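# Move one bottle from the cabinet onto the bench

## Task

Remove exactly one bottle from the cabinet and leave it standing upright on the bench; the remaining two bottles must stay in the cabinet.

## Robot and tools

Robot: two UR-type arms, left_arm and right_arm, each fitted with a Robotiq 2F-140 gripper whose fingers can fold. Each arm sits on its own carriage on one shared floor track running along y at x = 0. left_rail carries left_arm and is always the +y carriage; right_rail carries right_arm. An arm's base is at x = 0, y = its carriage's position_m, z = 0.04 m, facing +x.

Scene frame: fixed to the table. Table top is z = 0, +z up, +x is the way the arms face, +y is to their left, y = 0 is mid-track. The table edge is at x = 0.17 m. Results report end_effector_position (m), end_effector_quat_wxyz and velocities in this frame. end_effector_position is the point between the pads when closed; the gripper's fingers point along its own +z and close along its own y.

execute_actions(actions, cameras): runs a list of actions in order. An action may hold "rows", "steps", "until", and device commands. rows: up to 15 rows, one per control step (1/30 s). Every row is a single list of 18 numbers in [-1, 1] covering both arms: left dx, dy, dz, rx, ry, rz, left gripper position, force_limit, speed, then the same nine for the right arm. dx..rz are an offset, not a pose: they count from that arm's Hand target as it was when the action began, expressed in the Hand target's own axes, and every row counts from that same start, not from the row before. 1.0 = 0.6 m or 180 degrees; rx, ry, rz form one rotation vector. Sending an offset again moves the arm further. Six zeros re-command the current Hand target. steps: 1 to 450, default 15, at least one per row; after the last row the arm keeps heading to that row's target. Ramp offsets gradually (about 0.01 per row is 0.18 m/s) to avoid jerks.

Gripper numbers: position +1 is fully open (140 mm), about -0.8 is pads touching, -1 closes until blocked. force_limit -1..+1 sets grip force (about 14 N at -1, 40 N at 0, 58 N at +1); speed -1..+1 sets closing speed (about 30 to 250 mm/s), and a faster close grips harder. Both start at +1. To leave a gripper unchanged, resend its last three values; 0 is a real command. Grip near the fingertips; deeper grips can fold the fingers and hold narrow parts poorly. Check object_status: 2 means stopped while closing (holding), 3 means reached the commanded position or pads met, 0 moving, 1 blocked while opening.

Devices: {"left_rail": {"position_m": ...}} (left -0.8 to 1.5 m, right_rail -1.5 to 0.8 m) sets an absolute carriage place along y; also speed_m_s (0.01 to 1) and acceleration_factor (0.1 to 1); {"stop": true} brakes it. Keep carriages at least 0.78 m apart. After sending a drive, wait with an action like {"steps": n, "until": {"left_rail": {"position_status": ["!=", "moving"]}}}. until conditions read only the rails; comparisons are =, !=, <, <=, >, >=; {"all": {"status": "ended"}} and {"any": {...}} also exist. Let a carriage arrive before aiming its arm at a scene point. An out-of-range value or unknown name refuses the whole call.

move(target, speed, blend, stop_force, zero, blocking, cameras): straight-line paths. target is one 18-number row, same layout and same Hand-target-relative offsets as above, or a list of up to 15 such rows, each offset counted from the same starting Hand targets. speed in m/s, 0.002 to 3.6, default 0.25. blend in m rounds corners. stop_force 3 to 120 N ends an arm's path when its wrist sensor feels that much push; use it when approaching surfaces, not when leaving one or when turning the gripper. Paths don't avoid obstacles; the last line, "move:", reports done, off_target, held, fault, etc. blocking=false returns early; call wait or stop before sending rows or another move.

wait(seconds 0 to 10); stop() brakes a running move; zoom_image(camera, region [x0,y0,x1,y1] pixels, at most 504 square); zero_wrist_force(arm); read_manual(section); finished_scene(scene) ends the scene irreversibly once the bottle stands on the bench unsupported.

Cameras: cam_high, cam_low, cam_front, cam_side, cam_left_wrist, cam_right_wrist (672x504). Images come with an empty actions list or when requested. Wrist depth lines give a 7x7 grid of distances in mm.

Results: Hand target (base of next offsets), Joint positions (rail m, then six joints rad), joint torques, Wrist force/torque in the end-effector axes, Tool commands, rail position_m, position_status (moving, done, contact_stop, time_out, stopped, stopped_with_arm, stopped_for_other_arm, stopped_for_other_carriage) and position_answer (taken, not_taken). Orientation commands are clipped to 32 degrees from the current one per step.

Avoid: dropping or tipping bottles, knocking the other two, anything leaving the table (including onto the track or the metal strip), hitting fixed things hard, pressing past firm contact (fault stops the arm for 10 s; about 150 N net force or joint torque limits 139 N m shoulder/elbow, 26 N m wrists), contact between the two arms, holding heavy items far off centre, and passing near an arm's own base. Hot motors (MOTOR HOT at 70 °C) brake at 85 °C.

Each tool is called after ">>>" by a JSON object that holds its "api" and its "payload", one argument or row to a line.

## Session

>>> {"api": "execute_actions", "payload": {
  "actions": []
}}

Scene clock: 0.00 s.
left_arm: end_effector_position=(+0.3456, +1.0614, +0.5800) position_measured=3 object_status=3 end_effector_quat_wxyz=(+0.000, +0.000, +1.000, +0.000) | right_arm: end_effector_position=(+0.3456, -1.0701, +0.5800) position_measured=3 object_status=3 end_effector_quat_wxyz=(+0.000, +0.000, +1.000, +0.000)
Joint positions: left_arm=[1.034 -0.316 -1.725 0.971 -0.816 -1.571 -0.316] | right_arm=[-1.097 -0.316 -1.725 0.971 -0.816 -1.571 -0.316]
Joint velocities: within noise
Joint torques (N m): no reading
Wrist force (N): no reading
Wrist torque (N m): no reading
Wrist force, peak (N): no reading
Wrist depth (mm): cam_left_wrist=[642 636 622 627 598 613 613 / 661 657 665 663 663 649 646 / 716 716 707 697 707 700 676 / 745 136 764 743 728 721 711 / 100 803 783 786 786 800 107 / 815 868 841 844 847 822 825 / 1972 1903 1749 1838 1838 1870 -] | cam_right_wrist=[654 639 676 645 654 639 641 / 726 704 704 693 701 706 674 / - 743 771 741 734 761 736 / - 131 796 788 785 766 137 / - 838 857 831 828 831 111 / - 894 901 909 887 870 905 / - 2040 2078 2059 2078 2117 2098]
Hand target: left_arm +0.3456, +1.0614, +0.5800; +0.000, +0.000, +1.000, +0.000 | right_arm +0.3456, -1.0701, +0.5800; +0.000, +0.000, +1.000, +0.000
Tool commands: left_gripper/position=+1.0 left_gripper/force_limit=+1.0 left_gripper/speed=+1.0 right_gripper/position=+1.0 right_gripper/force_limit=+1.0 right_gripper/speed=+1.0
left_rail: position_m=1.034 position_status=done
right_rail: position_m=-1.097 position_status=done

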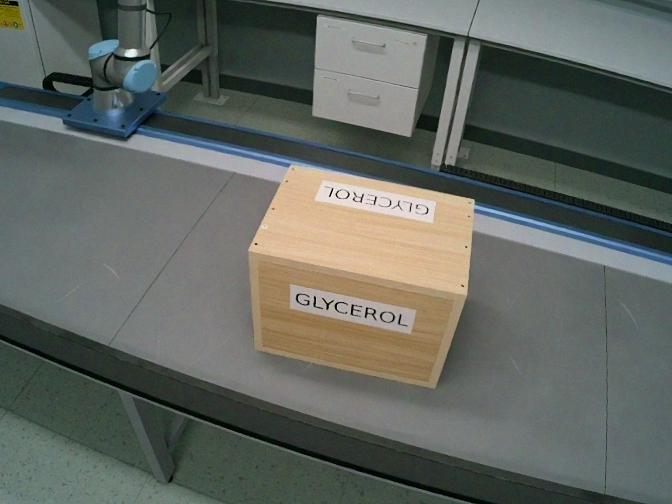

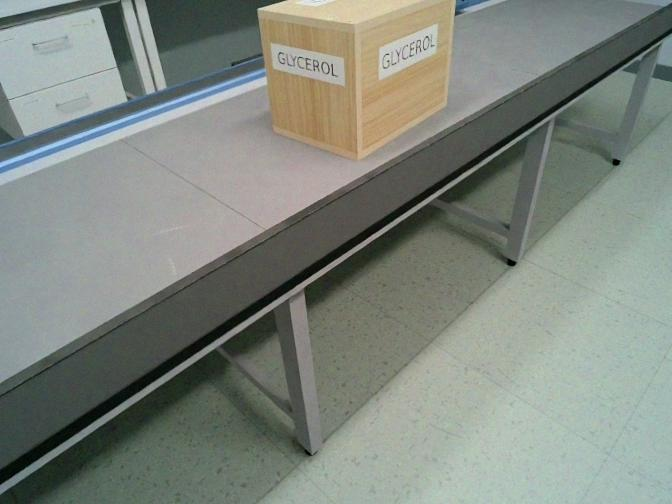

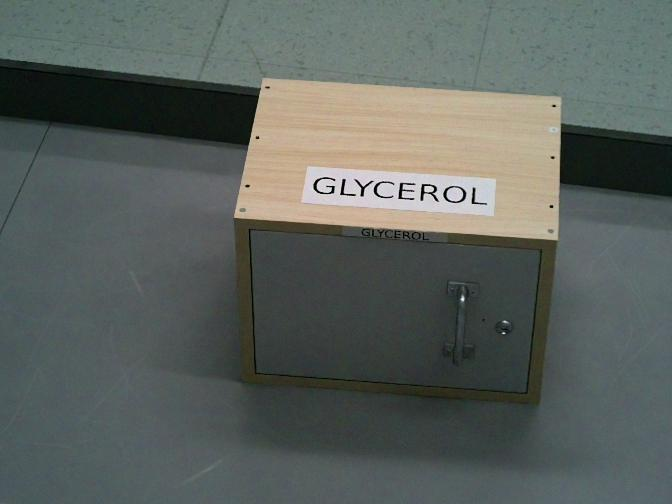

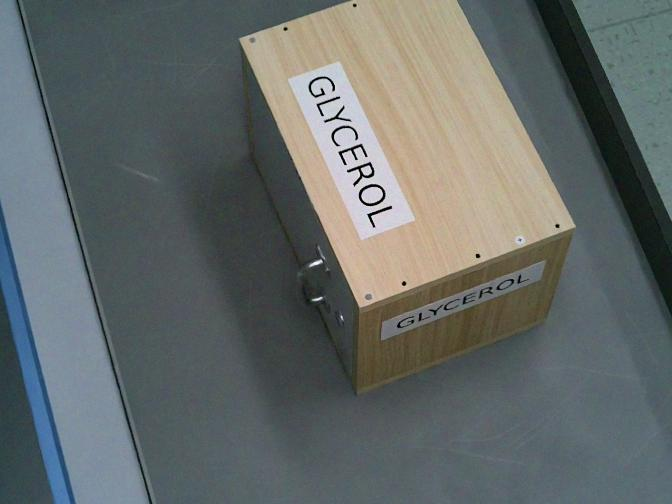

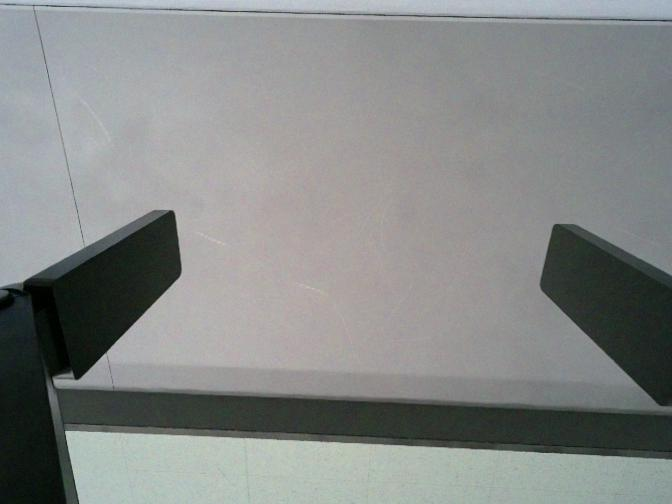

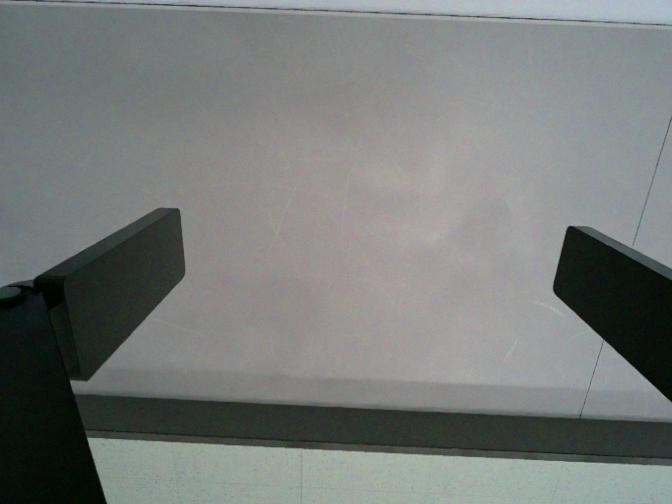

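>>> {"api": "execute_actions", "payload": {
  "actions": [
    {"right_rail":{"position_m":-0.6},"steps":150,"until":{"right_rail":{"position_status":["!=","moving"]}}}
  ]
}}

>>> {"api": "move", "payload": {
  "target": [
    [0,0,0,0,0,0,1,1,1,-0.083,0.665,0.283,-0.283,0,0.412,0.1,-1,0],
    [0,0,0,0,0,0,1,1,1,0.008,0.705,0.538,-0.566,0,0.824,0.1,-1,0]
  ],
  "speed": 0.4,
  "blend": 0.04,
  "cameras": ["cam_right_wrist","cam_high","cam_side"]
}}

Scene clock: 5.17 s.
left_arm: end_effector_position=(+0.3456, +1.0614, +0.5800) position_measured=3 object_status=3 end_effector_quat_wxyz=(+0.000, +0.000, +1.000, +0.000) | right_arm: end_effector_position=(+0.3456, -0.5728, +0.5800) position_measured=3 object_status=3 end_effector_quat_wxyz=(+0.000, +0.000, +1.000, +0.000)
Joint positions: left_arm=[1.034 -0.316 -1.725 0.971 -0.816 -1.571 -0.316] | right_arm=[-0.6 -0.316 -1.725 0.971 -0.816 -1.571 -0.316]
Joint torques (N m): left_arm=[1.31 -11.13 -19.58 -3.03 -0.04 0.17] | right_arm=[-0.35 -11.74 -18.8 -3.13 0.07 -0.03]
Wrist force (N): left_arm=[0.1 -0.1 0.1] | right_arm=[-0.2 -0.2 0.1]
Wrist torque (N m): left_arm=[-0.02 -0.03 0.00] | right_arm=[-0.05 0.04 0.01]
Wrist force, peak (N): left_arm=[0.3 -0.3 0.1] | right_arm=[0.1 -1.6 -0.2]
Wrist depth (mm): cam_left_wrist=[634 640 627 618 618 614 614 / 669 674 661 680 661 646 644 / 723 723 709 697 695 682 684 / 730 135 753 745 740 718 709 / 100 797 797 806 786 789 107 / 819 851 851 837 831 831 819 / 1972 1903 1886 1823 1903 1778 -] | cam_right_wrist=[662 660 662 647 643 645 651 / 704 701 710 684 670 682 676 / 748 710 734 746 731 731 691 / - 132 838 782 771 736 123 / - 857 844 - 844 810 111 / - 870 898 898 894 898 516 / - 2117 2222 2117 2059 2040 556]
Hand target: left_arm +0.3456, +1.0614, +0.5800; +0.000, +0.000, +1.000, +0.000 | right_arm +0.3456, -0.5728, +0.5800; +0.000, +0.000, +1.000, +0.000
Tool commands: left_gripper/position=+1.0 left_gripper/force_limit=+1.0 left_gripper/speed=+1.0 right_gripper/position=+1.0 right_gripper/force_limit=+1.0 right_gripper/speed=+1.0
left_rail: position_m=1.034 position_status=done
right_rail: position_m=-0.600 position_status=done

Scene clock: 10.00 s.
left_arm: end_effector_position=(+0.3456, +1.0614, +0.5800) position_measured=3 object_status=3 end_effector_quat_wxyz=(+0.000, +0.000, +1.000, +0.000) | right_arm: end_effector_position=(+0.3408, -0.1498, +0.2572) position_measured=117 object_status=3 end_effector_quat_wxyz=(+0.000, +0.824, +0.001, +0.566)
Joint positions: left_arm=[1.034 -0.316 -1.725 0.971 -0.816 -1.571 -0.316] | right_arm=[-0.6 1.16 -1.271 2.189 -3.294 -2.598 3.83]
Joint torques (N m): left_arm=[0.62 -11.69 -19.64 -3.12 -0.04 0.17] | right_arm=[10.72 -39.61 -21.56 -1.08 -2.5 1.46]
Wrist force (N): left_arm=[0.1 0.1 -0.1] | right_arm=[3.2 -1.4 0.2]
Wrist torque (N m): left_arm=[0.02 -0.02 0.01] | right_arm=[-0.39 -0.68 -0.14]
Wrist force, peak (N): left_arm=[0.2 -0.1 0.4] | right_arm=[3.4 -1.3 -0.1]
Wrist depth (mm): cam_left_wrist=[629 631 634 622 620 616 613 / 678 680 665 657 659 647 642 / 721 714 700 697 704 682 686 / 743 136 751 743 740 714 704 / 100 792 797 800 797 795 107 / 831 844 847 831 831 828 819 / 1903 1954 1870 1954 1808 1854 -] | cam_right_wrist=[203 206 208 210 215 216 4776 / 217 220 225 224 223 231 724 / 254 254 250 252 255 645 722 / 275 270 132 - 168 287 567 / - - 75 - - 121 90 / - - 386 390 391 - - / - - - 340 341 - -]
Hand target: left_arm +0.3456, +1.0614, +0.5800; +0.000, +0.000, +1.000, +0.000 | right_arm +0.3408, -0.1497, +0.2572; +0.000, +0.824, +0.001, +0.566
Off the commanded pose: left_arm 0.000 m, 0 deg | right_arm 0.000 m, 0 deg.
left_rail: position_m=1.034 position_status=done
right_rail: position_m=-0.600 position_status=done
move: done
Images, in order (width x height): cam_high 672x504, cam_side 672x504, cam_right_wrist 672x504.

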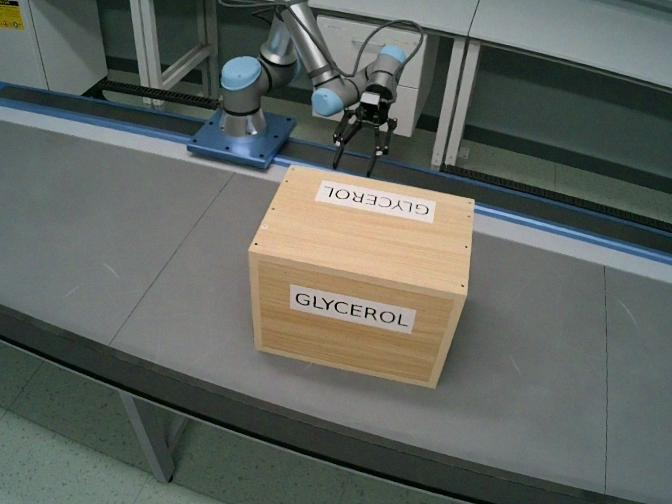

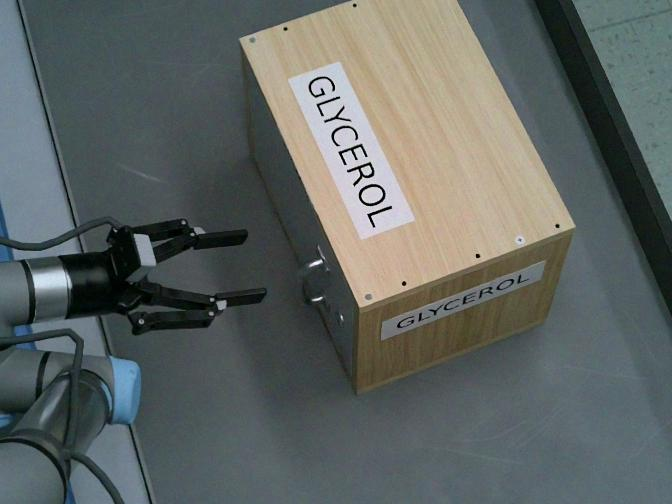

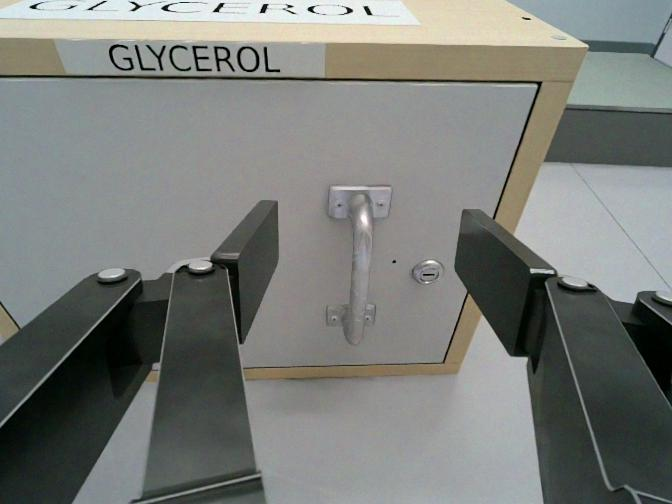

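>>> {"api": "move", "payload": {
  "target": [0,0,0,0,0,0,1,1,1,-0.169,0,0.1257,0,0,0,0.1,-1,0],
  "speed": 0.15,
  "stop_force": 12,
  "cameras": ["cam_right_wrist","cam_side"]
}}

Scene clock: 14.40 s.
left_arm: end_effector_position=(+0.3456, +1.0614, +0.5800) position_measured=3 object_status=3 end_effector_quat_wxyz=(+0.000, +0.000, +1.000, +0.000) | right_arm: end_effector_position=(+0.3748, -0.1498, +0.1355) position_measured=117 object_status=3 end_effector_quat_wxyz=(+0.000, +0.824, +0.001, +0.566)
Joint positions: left_arm=[1.034 -0.316 -1.725 0.971 -0.816 -1.571 -0.316] | right_arm=[-0.6 1.09 -0.932 2.189 -3.706 -2.545 3.743]
Joint torques (N m): left_arm=[0.28 -11.6 -20 -3.15 -0.01 0.16] | right_arm=[-11.02 -26.42 -15.37 -5.24 0.29 -1.37]
Wrist force (N): left_arm=[0.2 -0.2 0.2] | right_arm=[3.1 -1.3 -0.4]
Wrist torque (N m): left_arm=[-0.03 -0.05 0.00] | right_arm=[-0.36 -0.66 0.02]
Wrist force, peak (N): left_arm=[0.3 0.0 0.5] | right_arm=[4.6 -0.7 -0.7]
Wrist depth (mm): cam_left_wrist=[640 631 623 620 623 608 611 / 680 672 669 678 649 655 649 / 714 714 697 693 686 680 691 / 756 136 753 738 772 718 714 / 100 797 800 800 803 789 107 / 815 857 857 841 854 847 822 / 1886 1920 1870 1870 1793 1854 -] | cam_right_wrist=[166 167 168 166 165 174 179 / - 187 183 180 193 195 599 / - 211 214 178 218 223 472 / 232 234 133 - 234 241 370 / - - 126 286 289 121 90 / - - 253 255 256 - - / - - - 221 224 - -]
Hand target: left_arm +0.3456, +1.0614, +0.5800; +0.000, +0.000, +1.000, +0.000 | right_arm +0.3748, -0.1498, +0.1355; +0.000, +0.824, +0.001, +0.566
Off the commanded pose: left_arm 0.000 m, 0 deg | right_arm 0.000 m, 0 deg.
left_rail: position_m=1.034 position_status=done
right_rail: position_m=-0.600 position_status=done
move: done
Images, in order (width x height): cam_side 672x504, cam_right_wrist 672x504.

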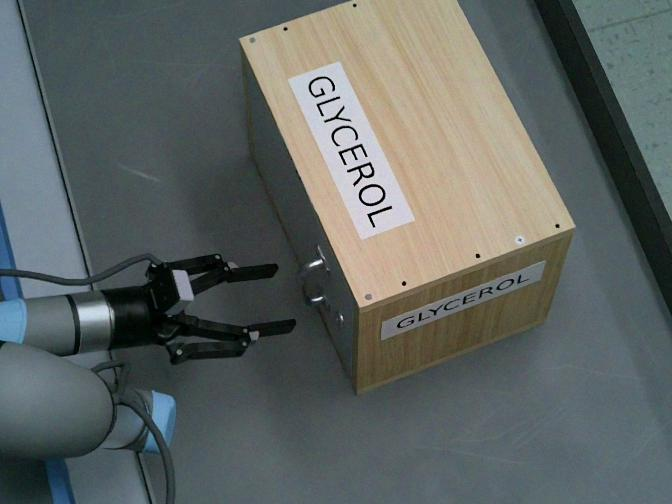

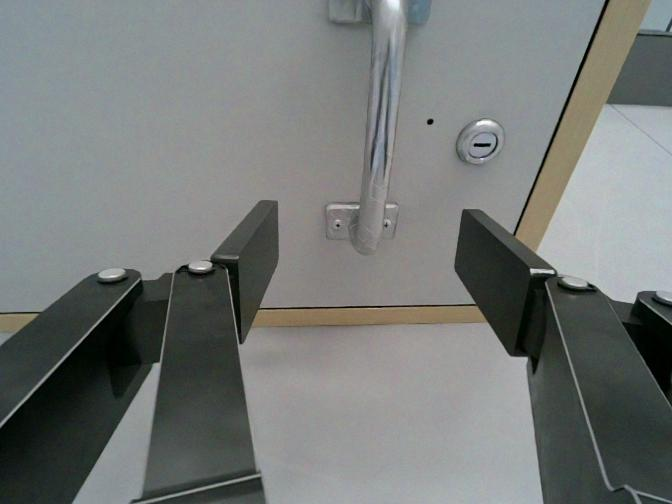

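>>> {"api": "move", "payload": {
  "target": [0,0,0,0,0,0,1,1,1,0.0161,0,0.042,0,0,0,0.1,-1,0],
  "speed": 0.06,
  "stop_force": 6,
  "cameras": ["cam_right_wrist","cam_side"]
}}

>>> {"api": "zoom_image", "payload": {
  "camera": "cam_side",
  "region": [220, 200, 400, 380]
}}

Scene clock: 16.87 s.
left_arm: end_effector_position=(+0.3456, +1.0614, +0.5800) position_measured=3 object_status=3 end_effector_quat_wxyz=(+0.000, +0.000, +1.000, +0.000) | right_arm: end_effector_position=(+0.4018, -0.1498, +0.1355) position_measured=117 object_status=3 end_effector_quat_wxyz=(+0.000, +0.824, +0.001, +0.566)
Joint positions: left_arm=[1.034 -0.316 -1.725 0.971 -0.816 -1.571 -0.316] | right_arm=[-0.6 1.037 -0.915 2.162 -3.742 -2.503 3.685]
Joint torques (N m): left_arm=[1.1 -10.85 -19.34 -3.06 -0.05 0.13] | right_arm=[-12.06 -27.16 -16.32 -5.36 0.51 -1.35]
Wrist force (N): left_arm=[0.0 -0.1 0.0] | right_arm=[3.1 -1.1 -0.2]
Wrist torque (N m): left_arm=[-0.03 0.00 0.00] | right_arm=[-0.31 -0.67 0.03]
Wrist force, peak (N): left_arm=[0.3 -0.1 0.3] | right_arm=[3.5 -1.1 0.4]
Wrist depth (mm): cam_left_wrist=[636 640 625 629 623 625 618 / 661 667 663 667 659 659 646 / 716 707 714 704 693 693 693 / - 136 740 748 738 711 707 / 100 800 803 803 789 786 107 / 812 857 861 844 837 837 831 / - 2008 1920 1793 1823 1823 -] | cam_right_wrist=[144 142 144 144 - 149 150 / 160 159 161 - 161 165 168 / 177 179 184 180 180 185 443 / 200 197 146 203 209 144 373 / - - 80 251 265 121 89 / - - 253 248 256 - - / - - - 222 223 - -]
Hand target: left_arm +0.3456, +1.0614, +0.5800; +0.000, +0.000, +1.000, +0.000 | right_arm +0.4018, -0.1498, +0.1355; +0.000, +0.824, +0.001, +0.566
Off the commanded pose: left_arm 0.000 m, 0 deg | right_arm 0.000 m, 0 deg.
left_rail: position_m=1.034 position_status=done
right_rail: position_m=-0.600 position_status=done
move: done
Images, in order (width x height): cam_side 672x504, cam_right_wrist 672x504.

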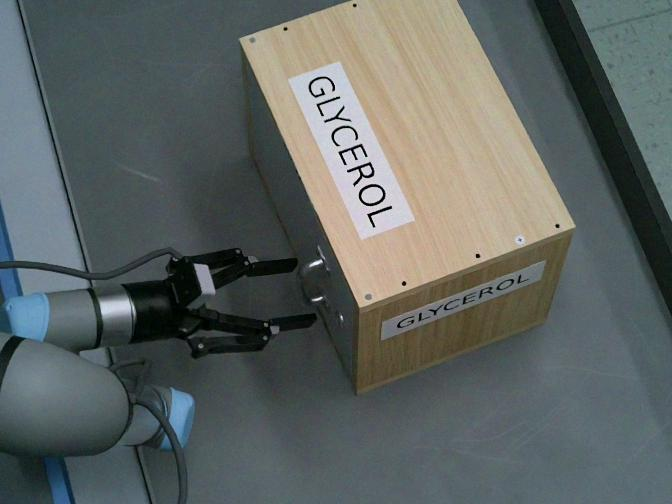

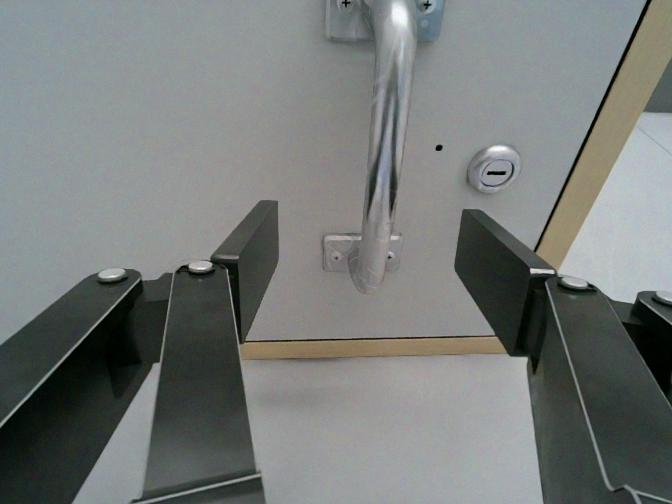

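Scaled by 2.800 from the camera's 672x504 image, which has a finer 960x720 frame.

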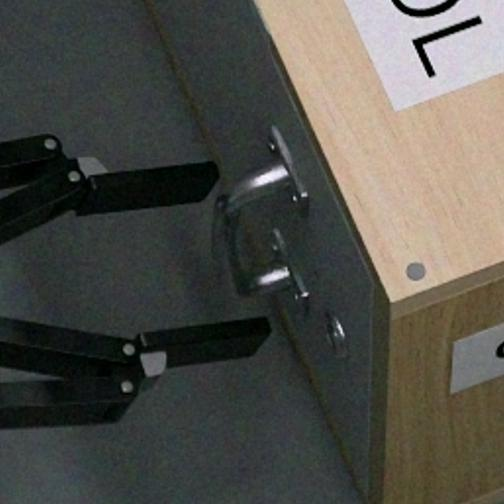

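>>> {"api": "move", "payload": {
  "target": [0,0,0,0,0,0,1,1,1,0,0.009,-0.003,0,0,0,0.1,-1,0],
  "speed": 0.06
}}

>>> {"api": "execute_actions", "payload": {
  "actions": [
    {"rows":[[0,0,0,0,0,0,1,1,1,0,0,0,0,0,0,-1,0,-1]],"steps":90}
  ],
  "cameras": ["cam_right_wrist","cam_side"]
}}

Scene clock: 18.40 s.
left_arm: end_effector_position=(+0.3456, +1.0614, +0.5800) position_measured=3 object_status=3 end_effector_quat_wxyz=(+0.000, +0.000, +1.000, +0.000) | right_arm: end_effector_position=(+0.4001, -0.1551, +0.1361) position_measured=117 object_status=3 end_effector_quat_wxyz=(+0.000, +0.824, +0.001, +0.566)
Joint positions: left_arm=[1.034 -0.316 -1.725 0.971 -0.816 -1.571 -0.316] | right_arm=[-0.6 1.034 -0.921 2.178 -3.754 -2.501 3.683]
Joint torques (N m): left_arm=[0.68 -11.52 -19.3 -3.22 0.04 0.15] | right_arm=[-11.2 -46.09 -2.5 -5.1 0.35 -1.39]
Wrist force (N): left_arm=[0.1 -0.1 0.1] | right_arm=[3.4 -1.3 -0.1]
Wrist torque (N m): left_arm=[-0.02 -0.03 0.00] | right_arm=[-0.37 -0.73 0.03]
Wrist force, peak (N): left_arm=[0.1 -0.2 0.4] | right_arm=[3.4 -1.3 -0.1]
Wrist depth (mm): cam_left_wrist=[632 623 631 629 620 616 625 / 672 691 661 659 647 649 647 / 714 714 714 707 700 695 693 / 743 136 743 740 743 728 718 / 100 797 803 803 786 777 107 / 812 857 861 851 851 844 - / 1870 1854 - 1870 1763 1735 -] | cam_right_wrist=[- 144 146 143 152 150 152 / 160 160 163 160 166 171 179 / 180 183 180 178 188 188 447 / 201 202 146 204 213 209 372 / - - 80 267 259 121 90 / - - - 247 258 - - / - - - 223 224 - -]
Hand target: left_arm +0.3456, +1.0614, +0.5800; +0.000, +0.000, +1.000, +0.000 | right_arm +0.4001, -0.1552, +0.1361; +0.000, +0.824, +0.001, +0.566
Off the commanded pose: left_arm 0.000 m, 0 deg | right_arm 0.000 m, 0 deg.
left_rail: position_m=1.034 position_status=done
right_rail: position_m=-0.600 position_status=done
move: done

Scene clock: 21.60 s.
left_arm: end_effector_position=(+0.3456, +1.0614, +0.5800) position_measured=3 object_status=3 end_effector_quat_wxyz=(+0.000, +0.000, +1.000, +0.000) | right_arm: end_effector_position=(+0.4001, -0.1552, +0.1361) position_measured=215 object_status=2 end_effector_quat_wxyz=(+0.000, +0.824, +0.001, +0.566)
Joint positions: left_arm=[1.034 -0.316 -1.725 0.971 -0.816 -1.571 -0.316] | right_arm=[-0.6 1.034 -0.921 2.178 -3.754 -2.501 3.682]
Joint torques (N m): left_arm=[0.71 -10.96 -19.73 -3.18 -0.04 0.32] | right_arm=[-11.51 -25.17 7.75 0.74 -9.96 -1.27]
Wrist force (N): left_arm=[0.0 0.0 0.0] | right_arm=[4.9 -30.7 -1.8]
Wrist torque (N m): left_arm=[-0.01 -0.01 0.00] | right_arm=[0.45 -0.73 0.25]
Wrist force, peak (N): left_arm=[0.3 -0.4 0.2] | right_arm=[8.1 -37.7 2.3]
Wrist depth (mm): cam_left_wrist=[638 629 627 620 618 616 616 / 680 667 674 667 651 653 644 / 702 716 711 700 700 689 680 / 745 135 745 735 733 716 709 / 99 792 819 815 780 797 107 / 878 854 854 847 831 837 825 / 1920 1903 1886 875 2259 1823 -] | cam_right_wrist=[- 144 145 144 149 150 155 / - 157 162 160 163 169 176 / 180 181 185 177 185 192 446 / 206 204 205 154 207 221 356 / 242 - 84 82 84 93 316 / - - - - - - - / - - - - - - -]
Hand target: left_arm +0.3456, +1.0614, +0.5800; +0.000, +0.000, +1.000, +0.000 | right_arm +0.4001, -0.1552, +0.1361; +0.000, +0.824, +0.001, +0.566
Off the commanded pose: left_arm 0.000 m, 0 deg | right_arm 0.000 m, 0 deg.
left_rail: position_m=1.034 position_status=done
right_rail: position_m=-0.600 position_status=done
Images, in order (width x height): cam_side 672x504, cam_right_wrist 672x504.

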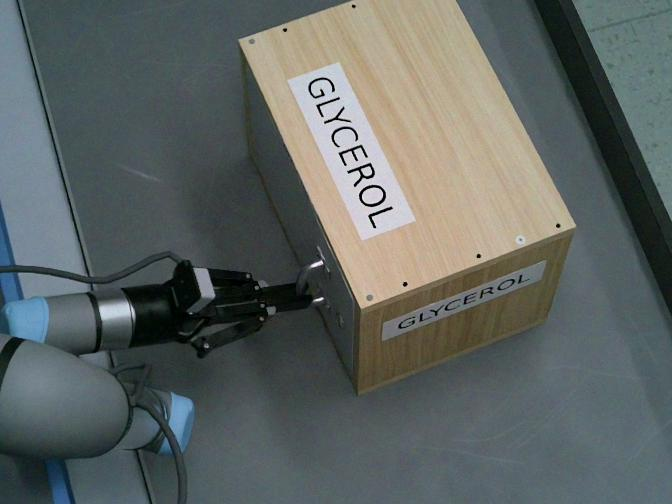

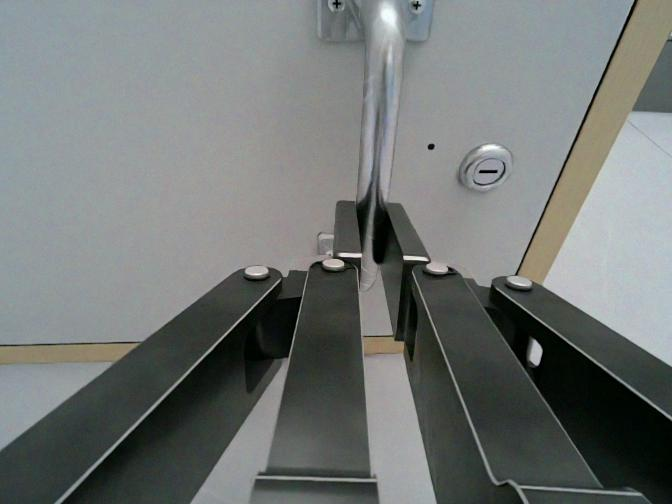

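>>> {"api": "move", "payload": {
  "target": [0,0,0,0,0,0,1,1,1,0,-0.0083,0,0,0,0,-1,0,-1],
  "speed": 0.03
}}

>>> {"api": "move", "payload": {
  "target": [
    [0,0,0,0,0,0,1,1,1,-0.0257,-0.0183,-0.0669,0,0,0,-1,0,-1],
    [0,0,0,0,0,0,1,1,1,-0.0497,-0.0483,-0.1291,0,0,0,-1,0,-1]
  ],
  "speed": 0.05,
  "blend": 0.01,
  "stop_force": 45,
  "cameras": ["cam_right_wrist","cam_side","cam_front"]
}}

Scene clock: 23.33 s.
left_arm: end_effector_position=(+0.3456, +1.0614, +0.5800) position_measured=3 object_status=3 end_effector_quat_wxyz=(+0.000, +0.000, +1.000, +0.000) | right_arm: end_effector_position=(+0.4001, -0.1503, +0.1361) position_measured=215 object_status=2 end_effector_quat_wxyz=(+0.000, +0.824, +0.001, +0.566)
Joint positions: left_arm=[1.034 -0.316 -1.725 0.971 -0.816 -1.571 -0.316] | right_arm=[-0.6 1.039 -0.918 2.165 -3.74 -2.505 3.688]
Joint torques (N m): left_arm=[0.49 -11.3 -19.91 -3.02 -0.06 0.09] | right_arm=[18.09 -29.96 -28.51 -1.96 5.98 0.65]
Wrist force (N): left_arm=[0.1 -0.1 0.1] | right_arm=[-3.9 32.8 -14.8]
Wrist torque (N m): left_arm=[-0.01 -0.01 0.00] | right_arm=[-1.15 -0.50 0.41]
Wrist force, peak (N): left_arm=[0.2 -0.2 0.4] | right_arm=[-1.8 36.0 -9.9]
Wrist depth (mm): cam_left_wrist=[636 638 636 631 618 614 614 / 667 680 659 661 655 653 646 / 709 702 709 697 691 686 684 / 743 136 745 743 753 716 711 / 100 127 812 806 783 795 107 / 822 854 847 822 837 851 809 / - 1870 1886 1808 1920 1903 -] | cam_right_wrist=[- 144 148 140 149 150 156 / 160 158 163 164 167 172 178 / - 183 184 177 189 192 444 / 212 209 205 154 206 222 372 / 236 - 84 77 84 93 306 / - - - - - - - / - - - - - - -]
Hand target: left_arm +0.3456, +1.0614, +0.5800; +0.000, +0.000, +1.000, +0.000 | right_arm +0.4001, -0.1502, +0.1361; +0.000, +0.824, +0.001, +0.566
Off the commanded pose: left_arm 0.000 m, 0 deg | right_arm 0.000 m, 0 deg.
left_rail: position_m=1.034 position_status=done
right_rail: position_m=-0.600 position_status=done
move: done

Scene clock: 26.10 s.
left_arm: end_effector_position=(+0.3456, +1.0614, +0.5800) position_measured=3 object_status=3 end_effector_quat_wxyz=(+0.000, +0.000, +1.000, +0.000) | right_arm: end_effector_position=(+0.3171, -0.1213, +0.1361) position_measured=215 object_status=2 end_effector_quat_wxyz=(+0.000, +0.824, +0.001, +0.566)
Joint positions: left_arm=[1.034 -0.316 -1.725 0.971 -0.816 -1.571 -0.316] | right_arm=[-0.6 1.233 -0.954 2.162 -3.491 -2.648 3.936]
Joint torques (N m): left_arm=[0.88 -11.86 -19.64 -3.1 0.08 0.13] | right_arm=[17.43 -48.08 -27.5 -3.05 3.32 1.82]
Wrist force (N): left_arm=[0.0 0.0 0.1] | right_arm=[2.3 25.8 -6.5]
Wrist torque (N m): left_arm=[-0.01 -0.01 0.00] | right_arm=[-1.46 -0.85 -0.67]
Wrist force, peak (N): left_arm=[0.3 -0.5 0.0] | right_arm=[-4.1 32.8 -15.3]
Wrist depth (mm): cam_left_wrist=[640 625 634 623 614 613 616 / 663 678 663 667 627 651 644 / 728 714 700 697 704 697 695 / 748 136 751 743 738 711 125 / 100 795 803 792 795 789 107 / - 851 847 834 851 837 819 / - 1954 1920 1870 1886 1808 -] | cam_right_wrist=[189 173 166 154 124 136 130 / 218 - 184 174 161 152 142 / 253 - - 155 179 168 450 / 325 271 96 137 193 187 356 / 301 - 84 82 84 93 317 / - - - - - - - / - - - - - - -]
Hand target: left_arm +0.3456, +1.0614, +0.5800; +0.000, +0.000, +1.000, +0.000 | right_arm +0.3171, -0.1213, +0.1361; +0.000, +0.824, +0.001, +0.566
Off the commanded pose: left_arm 0.000 m, 0 deg | right_arm 0.000 m, 0 deg.
left_rail: position_m=1.034 position_status=done
right_rail: position_m=-0.600 position_status=done
move: done
Images, in order (width x height): cam_front 672x504, cam_side 672x504, cam_right_wrist 672x504.

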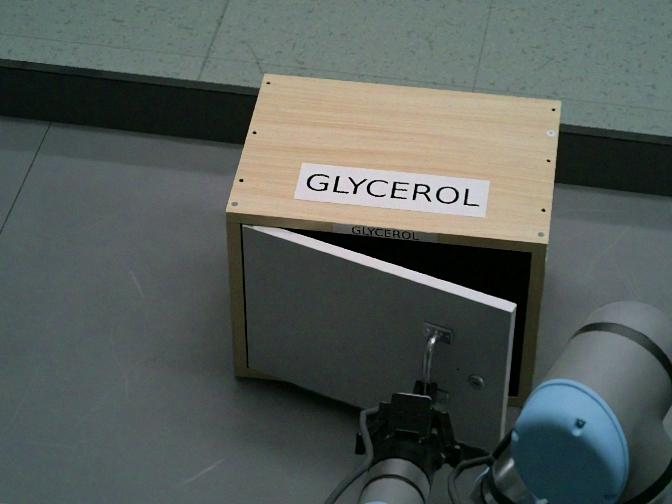

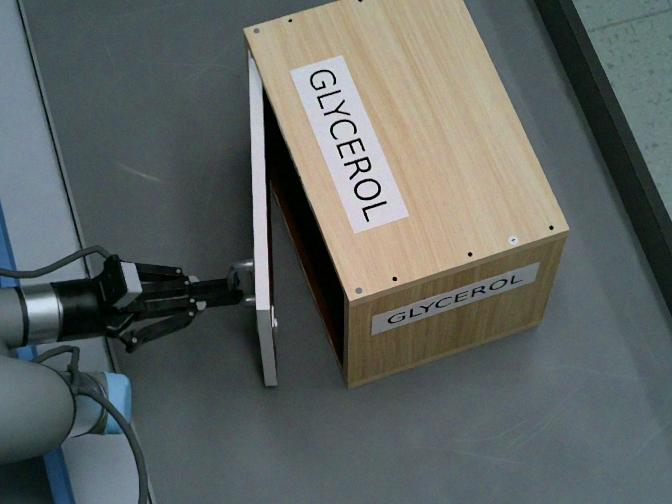

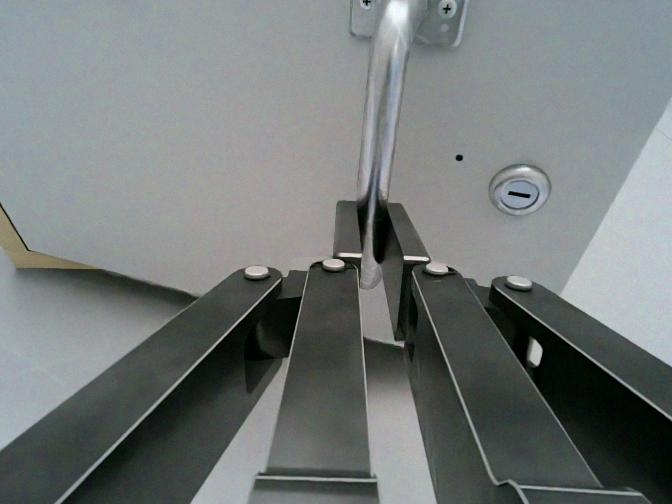

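>>> {"api": "move", "payload": {
  "target": [
    [0,0,0,0,0,0,1,1,1,-0.0219,-0.0308,-0.0569,0,0,0,-1,0,-1],
    [0,0,0,0,0,0,1,1,1,-0.0374,-0.0677,-0.0972,0,0,0,-1,0,-1]
  ],
  "speed": 0.06,
  "blend": 0.01,
  "stop_force": 40,
  "cameras": ["cam_side","cam_front"]
}}

Scene clock: 29.37 s.
left_arm: end_effector_position=(+0.3456, +1.0614, +0.5800) position_measured=3 object_status=3 end_effector_quat_wxyz=(+0.000, +0.000, +1.000, +0.000) | right_arm: end_effector_position=(+0.2546, -0.0807, +0.1360) position_measured=215 object_status=2 end_effector_quat_wxyz=(+0.000, +0.824, +0.001, +0.566)
Joint positions: left_arm=[1.034 -0.316 -1.725 0.971 -0.816 -1.571 -0.316] | right_arm=[-0.6 1.381 -0.976 2.083 -3.137 -2.73 4.218]
Joint torques (N m): left_arm=[0.96 -11.69 -20.33 -3.17 0.09 0.18] | right_arm=[10.75 -47.85 -26.9 -3.15 0.64 1.94]
Wrist force (N): left_arm=[0.0 0.0 0.3] | right_arm=[4.4 21.6 -12.8]
Wrist torque (N m): left_arm=[0.00 0.00 0.00] | right_arm=[-1.53 -1.07 -0.80]
Wrist force, peak (N): left_arm=[0.4 -0.3 0.1] | right_arm=[2.3 29.8 -7.2]
Wrist depth (mm): cam_left_wrist=[642 631 629 634 631 622 609 / 678 672 651 659 651 653 638 / 718 709 709 702 693 686 693 / 733 136 751 753 738 711 702 / 100 792 809 812 780 800 107 / 819 851 844 844 841 834 825 / - 1937 1954 1838 1854 753 -] | cam_right_wrist=[288 234 195 162 135 130 116 / 330 - 209 188 158 138 125 / 416 307 245 208 175 155 136 / 351 351 258 160 183 172 340 / 300 - 84 82 84 93 307 / - - - - - - - / - - - - - - -]
Hand target: left_arm +0.3456, +1.0614, +0.5800; +0.000, +0.000, +1.000, +0.000 | right_arm +0.2546, -0.0807, +0.1360; +0.000, +0.824, +0.001, +0.566
Off the commanded pose: left_arm 0.000 m, 0 deg | right_arm 0.000 m, 0 deg.
left_rail: position_m=1.034 position_status=done
right_rail: position_m=-0.600 position_status=done
move: done
Images, in order (width x height): cam_front 672x504, cam_side 672x504.

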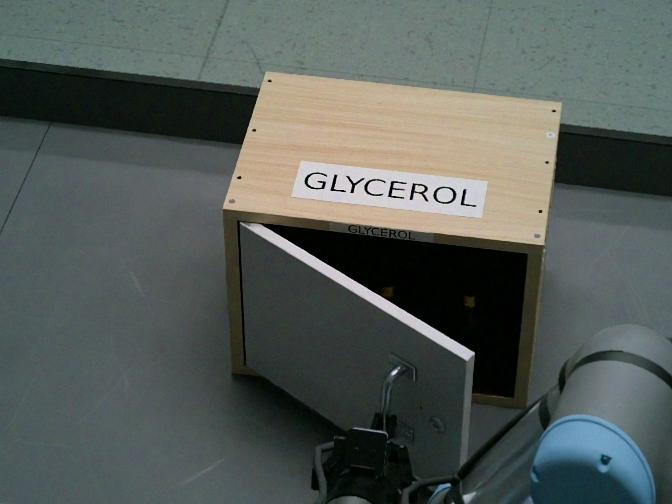

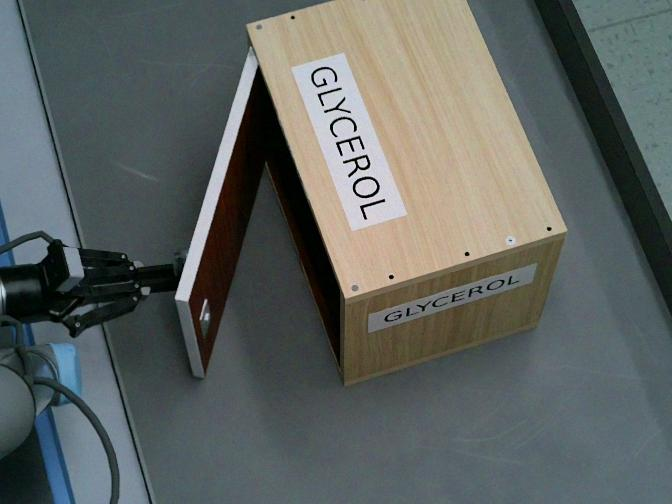

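>>> {"api": "execute_actions", "payload": {
  "actions": [
    {"rows":[[0,0,0,0,0,0,1,1,1,0,0,0,0,0,0,0.1,0,-1]],"steps":75}
  ]
}}

>>> {"api": "move", "payload": {
  "target": [0,0,0,0,0,0,1,1,1,0,0,-0.08,0,0,0,0.1,0,-1],
  "speed": 0.1,
  "cameras": ["cam_right_wrist","cam_front","cam_side"]
}}

Scene clock: 33.97 s.
left_arm: end_effector_position=(+0.3456, +1.0614, +0.5800) position_measured=3 object_status=3 end_effector_quat_wxyz=(+0.000, +0.000, +1.000, +0.000) | right_arm: end_effector_position=(+0.2546, -0.0807, +0.1360) position_measured=117 object_status=3 end_effector_quat_wxyz=(+0.000, +0.824, +0.001, +0.566)
Joint positions: left_arm=[1.034 -0.316 -1.725 0.971 -0.816 -1.571 -0.316] | right_arm=[-0.6 1.381 -0.976 2.083 -3.137 -2.73 4.218]
Joint torques (N m): left_arm=[0.94 -11.83 -19.36 -3.16 0.08 0.25] | right_arm=[5.06 -47.65 -5.86 -2.98 -2.82 -0.54]
Wrist force (N): left_arm=[0.1 -0.1 0.0] | right_arm=[3.4 -0.6 0.8]
Wrist torque (N m): left_arm=[-0.02 -0.02 0.00] | right_arm=[-0.21 -0.73 -0.14]
Wrist force, peak (N): left_arm=[0.1 0.1 0.5] | right_arm=[4.1 21.9 -13.6]
Wrist depth (mm): cam_left_wrist=[634 625 629 618 618 618 606 / 678 672 663 659 647 649 649 / 723 718 700 700 697 684 684 / 751 136 753 745 738 728 707 / 99 806 819 797 795 786 107 / 822 864 844 841 847 847 812 / - 1920 1446 1937 1903 1808 -] | cam_right_wrist=[270 239 194 - 126 130 116 / 303 265 224 180 - 139 125 / 411 341 243 208 175 157 135 / 349 351 133 185 204 135 162 / - - 126 290 232 122 90 / - - 254 255 250 - - / - - - 222 223 - -]
Hand target: left_arm +0.3456, +1.0614, +0.5800; +0.000, +0.000, +1.000, +0.000 | right_arm +0.2546, -0.0807, +0.1360; +0.000, +0.824, +0.001, +0.566
Off the commanded pose: left_arm 0.000 m, 0 deg | right_arm 0.000 m, 0 deg.
left_rail: position_m=1.034 position_status=done
right_rail: position_m=-0.600 position_status=done

Scene clock: 35.17 s.
left_arm: end_effector_position=(+0.3456, +1.0614, +0.5800) position_measured=3 object_status=3 end_effector_quat_wxyz=(+0.000, +0.000, +1.000, +0.000) | right_arm: end_effector_position=(+0.2098, -0.0808, +0.1532) position_measured=117 object_status=3 end_effector_quat_wxyz=(+0.000, +0.824, +0.001, +0.566)
Joint positions: left_arm=[1.034 -0.316 -1.725 0.971 -0.816 -1.571 -0.316] | right_arm=[-0.6 1.468 -1.062 2.084 -2.855 -2.761 4.431]
Joint torques (N m): left_arm=[0.57 -11.18 -19.48 -3.18 0.06 0.14] | right_arm=[11.41 -46.3 -19.72 -1.43 -3.24 1.33]
Wrist force (N): left_arm=[0.0 -0.1 0.2] | right_arm=[3.7 -0.5 0.6]
Wrist torque (N m): left_arm=[-0.03 0.01 0.00] | right_arm=[-0.17 -0.75 -0.14]
Wrist force, peak (N): left_arm=[0.3 -0.2 0.3] | right_arm=[3.8 -0.5 1.8]
Wrist depth (mm): cam_left_wrist=[640 627 629 627 632 625 606 / 674 674 661 651 655 653 638 / 711 714 702 693 700 693 691 / 751 136 753 743 730 716 704 / 100 815 800 792 789 795 107 / 828 841 831 847 844 837 819 / 1920 1990 1870 1870 1838 1838 -] | cam_right_wrist=[763 - - 209 175 163 149 / 627 - 270 - 201 176 167 / 472 409 - 198 219 195 465 / 394 379 133 302 259 202 400 / - - 126 313 303 121 90 / - - 273 274 276 - - / - - - 239 241 - -]
Hand target: left_arm +0.3456, +1.0614, +0.5800; +0.000, +0.000, +1.000, +0.000 | right_arm +0.2098, -0.0808, +0.1532; +0.000, +0.824, +0.001, +0.566
Off the commanded pose: left_arm 0.000 m, 0 deg | right_arm 0.000 m, 0 deg.
left_rail: position_m=1.034 position_status=done
right_rail: position_m=-0.600 position_status=done
move: done
Images, in order (width x height): cam_front 672x504, cam_side 672x504, cam_right_wrist 672x504.

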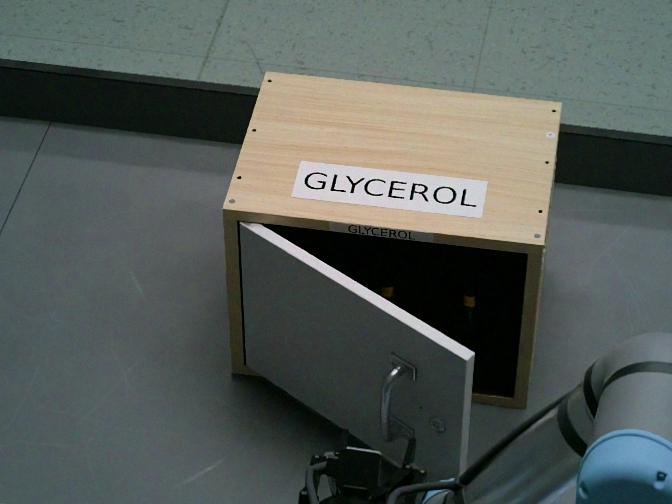

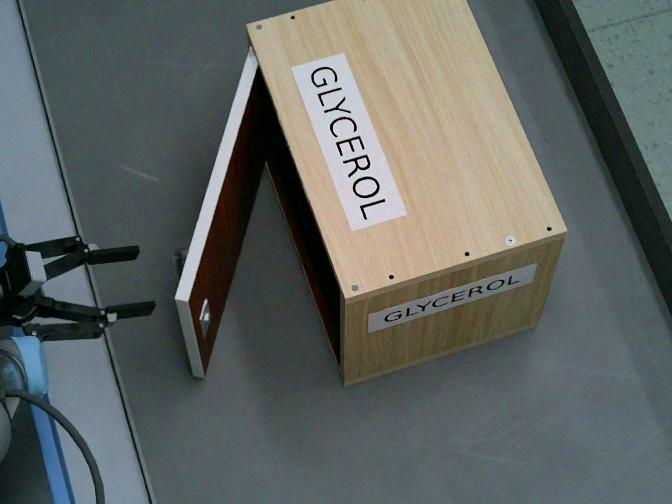

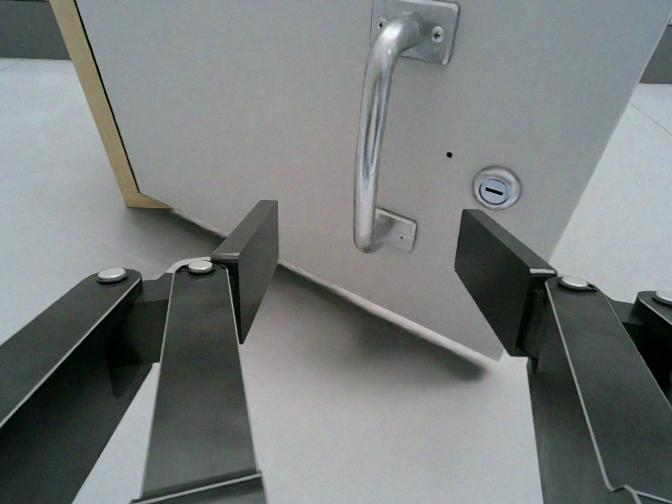

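>>> {"api": "execute_actions", "payload": {
  "actions": [
    {"right_rail":{"position_m":-0.9},"steps":120,"until":{"right_rail":{"position_status":["!=","moving"]}}}
  ]
}}

>>> {"api": "move", "payload": {
  "target": [0,0,0,0,0,0,1,1,1,0.003,-0.1,0.024,0.311,0,-0.119,-1,-1,0],
  "speed": 0.3,
  "cameras": ["cam_right_wrist","cam_front","cam_side"]
}}

Scene clock: 37.40 s.
left_arm: end_effector_position=(+0.3456, +1.0614, +0.5800) position_measured=3 object_status=3 end_effector_quat_wxyz=(+0.000, +0.000, +1.000, +0.000) | right_arm: end_effector_position=(+0.2098, -0.3807, +0.1533) position_measured=117 object_status=3 end_effector_quat_wxyz=(+0.000, +0.824, +0.001, +0.566)
Joint positions: left_arm=[1.034 -0.316 -1.725 0.971 -0.816 -1.571 -0.316] | right_arm=[-0.9 1.468 -1.062 2.084 -2.854 -2.761 4.431]
Joint torques (N m): left_arm=[0.63 -11.73 -19.48 -3.19 0.16 0.04] | right_arm=[4.44 -34.74 -10.96 -2.15 -2.38 1.27]
Wrist force (N): left_arm=[0.1 -0.1 0.1] | right_arm=[3.5 -0.3 0.4]
Wrist torque (N m): left_arm=[-0.03 -0.02 0.00] | right_arm=[-0.13 -0.73 -0.14]
Wrist force, peak (N): left_arm=[0.2 -0.1 0.4] | right_arm=[3.7 -1.9 0.6]
Wrist depth (mm): cam_left_wrist=[638 631 631 620 627 614 609 / 680 672 663 661 653 649 651 / 728 714 697 704 665 686 693 / 748 136 758 735 735 721 695 / 100 127 795 806 783 786 107 / 822 851 851 844 854 837 815 / 1954 1870 2008 1920 1838 1823 -] | cam_right_wrist=[574 567 485 771 777 756 766 / 509 586 491 656 639 686 736 / 430 439 445 485 498 497 482 / 394 390 147 385 356 376 399 / - - 126 332 335 121 90 / - - 272 273 276 - - / - - - 239 258 - -]
Hand target: left_arm +0.3456, +1.0614, +0.5800; +0.000, +0.000, +1.000, +0.000 | right_arm +0.2098, -0.3807, +0.1532; +0.000, +0.824, +0.001, +0.566
Tool commands: left_gripper/position=+1.0 left_gripper/force_limit=+1.0 left_gripper/speed=+1.0 right_gripper/position=+0.1 right_gripper/force_limit=+0.0 right_gripper/speed=-1.0
Off the commanded pose: left_arm 0.000 m, 0 deg | right_arm 0.000 m, 0 deg.
left_rail: position_m=1.034 position_status=done
right_rail: position_m=-0.900 position_status=done

Scene clock: 39.90 s.
left_arm: end_effector_position=(+0.3456, +1.0614, +0.5800) position_measured=3 object_status=3 end_effector_quat_wxyz=(+0.000, +0.000, +1.000, +0.000) | right_arm: end_effector_position=(+0.2238, -0.3207, +0.1497) position_measured=233 object_status=3 end_effector_quat_wxyz=(-0.283, +0.714, +0.412, +0.490)
Joint positions: left_arm=[1.034 -0.316 -1.725 0.971 -0.816 -1.571 -0.316] | right_arm=[-0.9 0.929 -0.992 2.458 -4.238 -1.46 3.1]
Joint torques (N m): left_arm=[1.23 -10.53 -20.31 -3.14 -0.02 0.18] | right_arm=[-10.63 -19.97 0.31 -1.47 1.65 -1.38]
Wrist force (N): left_arm=[0.0 -0.2 0.1] | right_arm=[3.1 0.0 0.2]
Wrist torque (N m): left_arm=[-0.04 0.00 0.00] | right_arm=[-0.05 -0.65 0.03]
Wrist force, peak (N): left_arm=[0.3 -0.2 0.2] | right_arm=[3.8 -0.7 0.3]
Wrist depth (mm): cam_left_wrist=[634 632 627 627 620 614 611 / 678 678 669 655 655 647 638 / 723 711 716 697 700 691 682 / 764 136 756 758 748 714 707 / 100 783 797 815 772 772 107 / 834 857 834 844 851 844 834 / 1972 1920 1920 1886 772 1870 -] | cam_right_wrist=[993 857 947 560 652 615 267 / 620 701 591 567 591 607 309 / 476 493 481 457 462 357 389 / 399 394 375 114 387 375 393 / 328 - 81 82 84 91 322 / - - - - - 72 - / - - - - - - -]
Hand target: left_arm +0.3456, +1.0614, +0.5800; +0.000, +0.000, +1.000, +0.000 | right_arm +0.2238, -0.3207, +0.1497; -0.283, +0.714, +0.412, +0.490
Off the commanded pose: left_arm 0.000 m, 0 deg | right_arm 0.000 m, 0 deg.
left_rail: position_m=1.034 position_status=done
right_rail: position_m=-0.900 position_status=done
move: done
Images, in order (width x height): cam_front 672x504, cam_side 672x504, cam_right_wrist 672x504.

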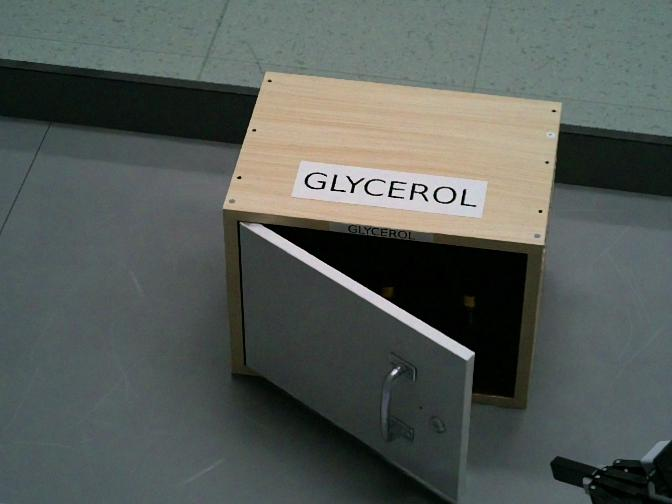

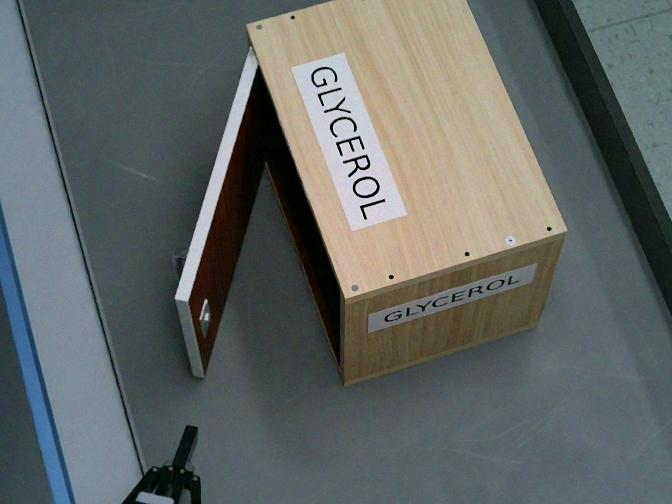

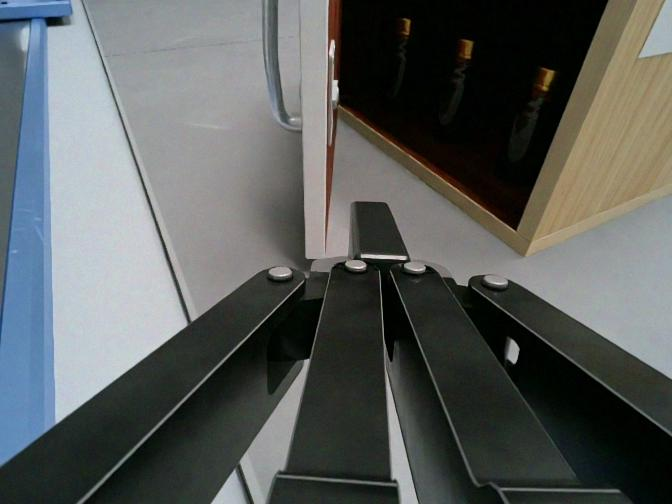

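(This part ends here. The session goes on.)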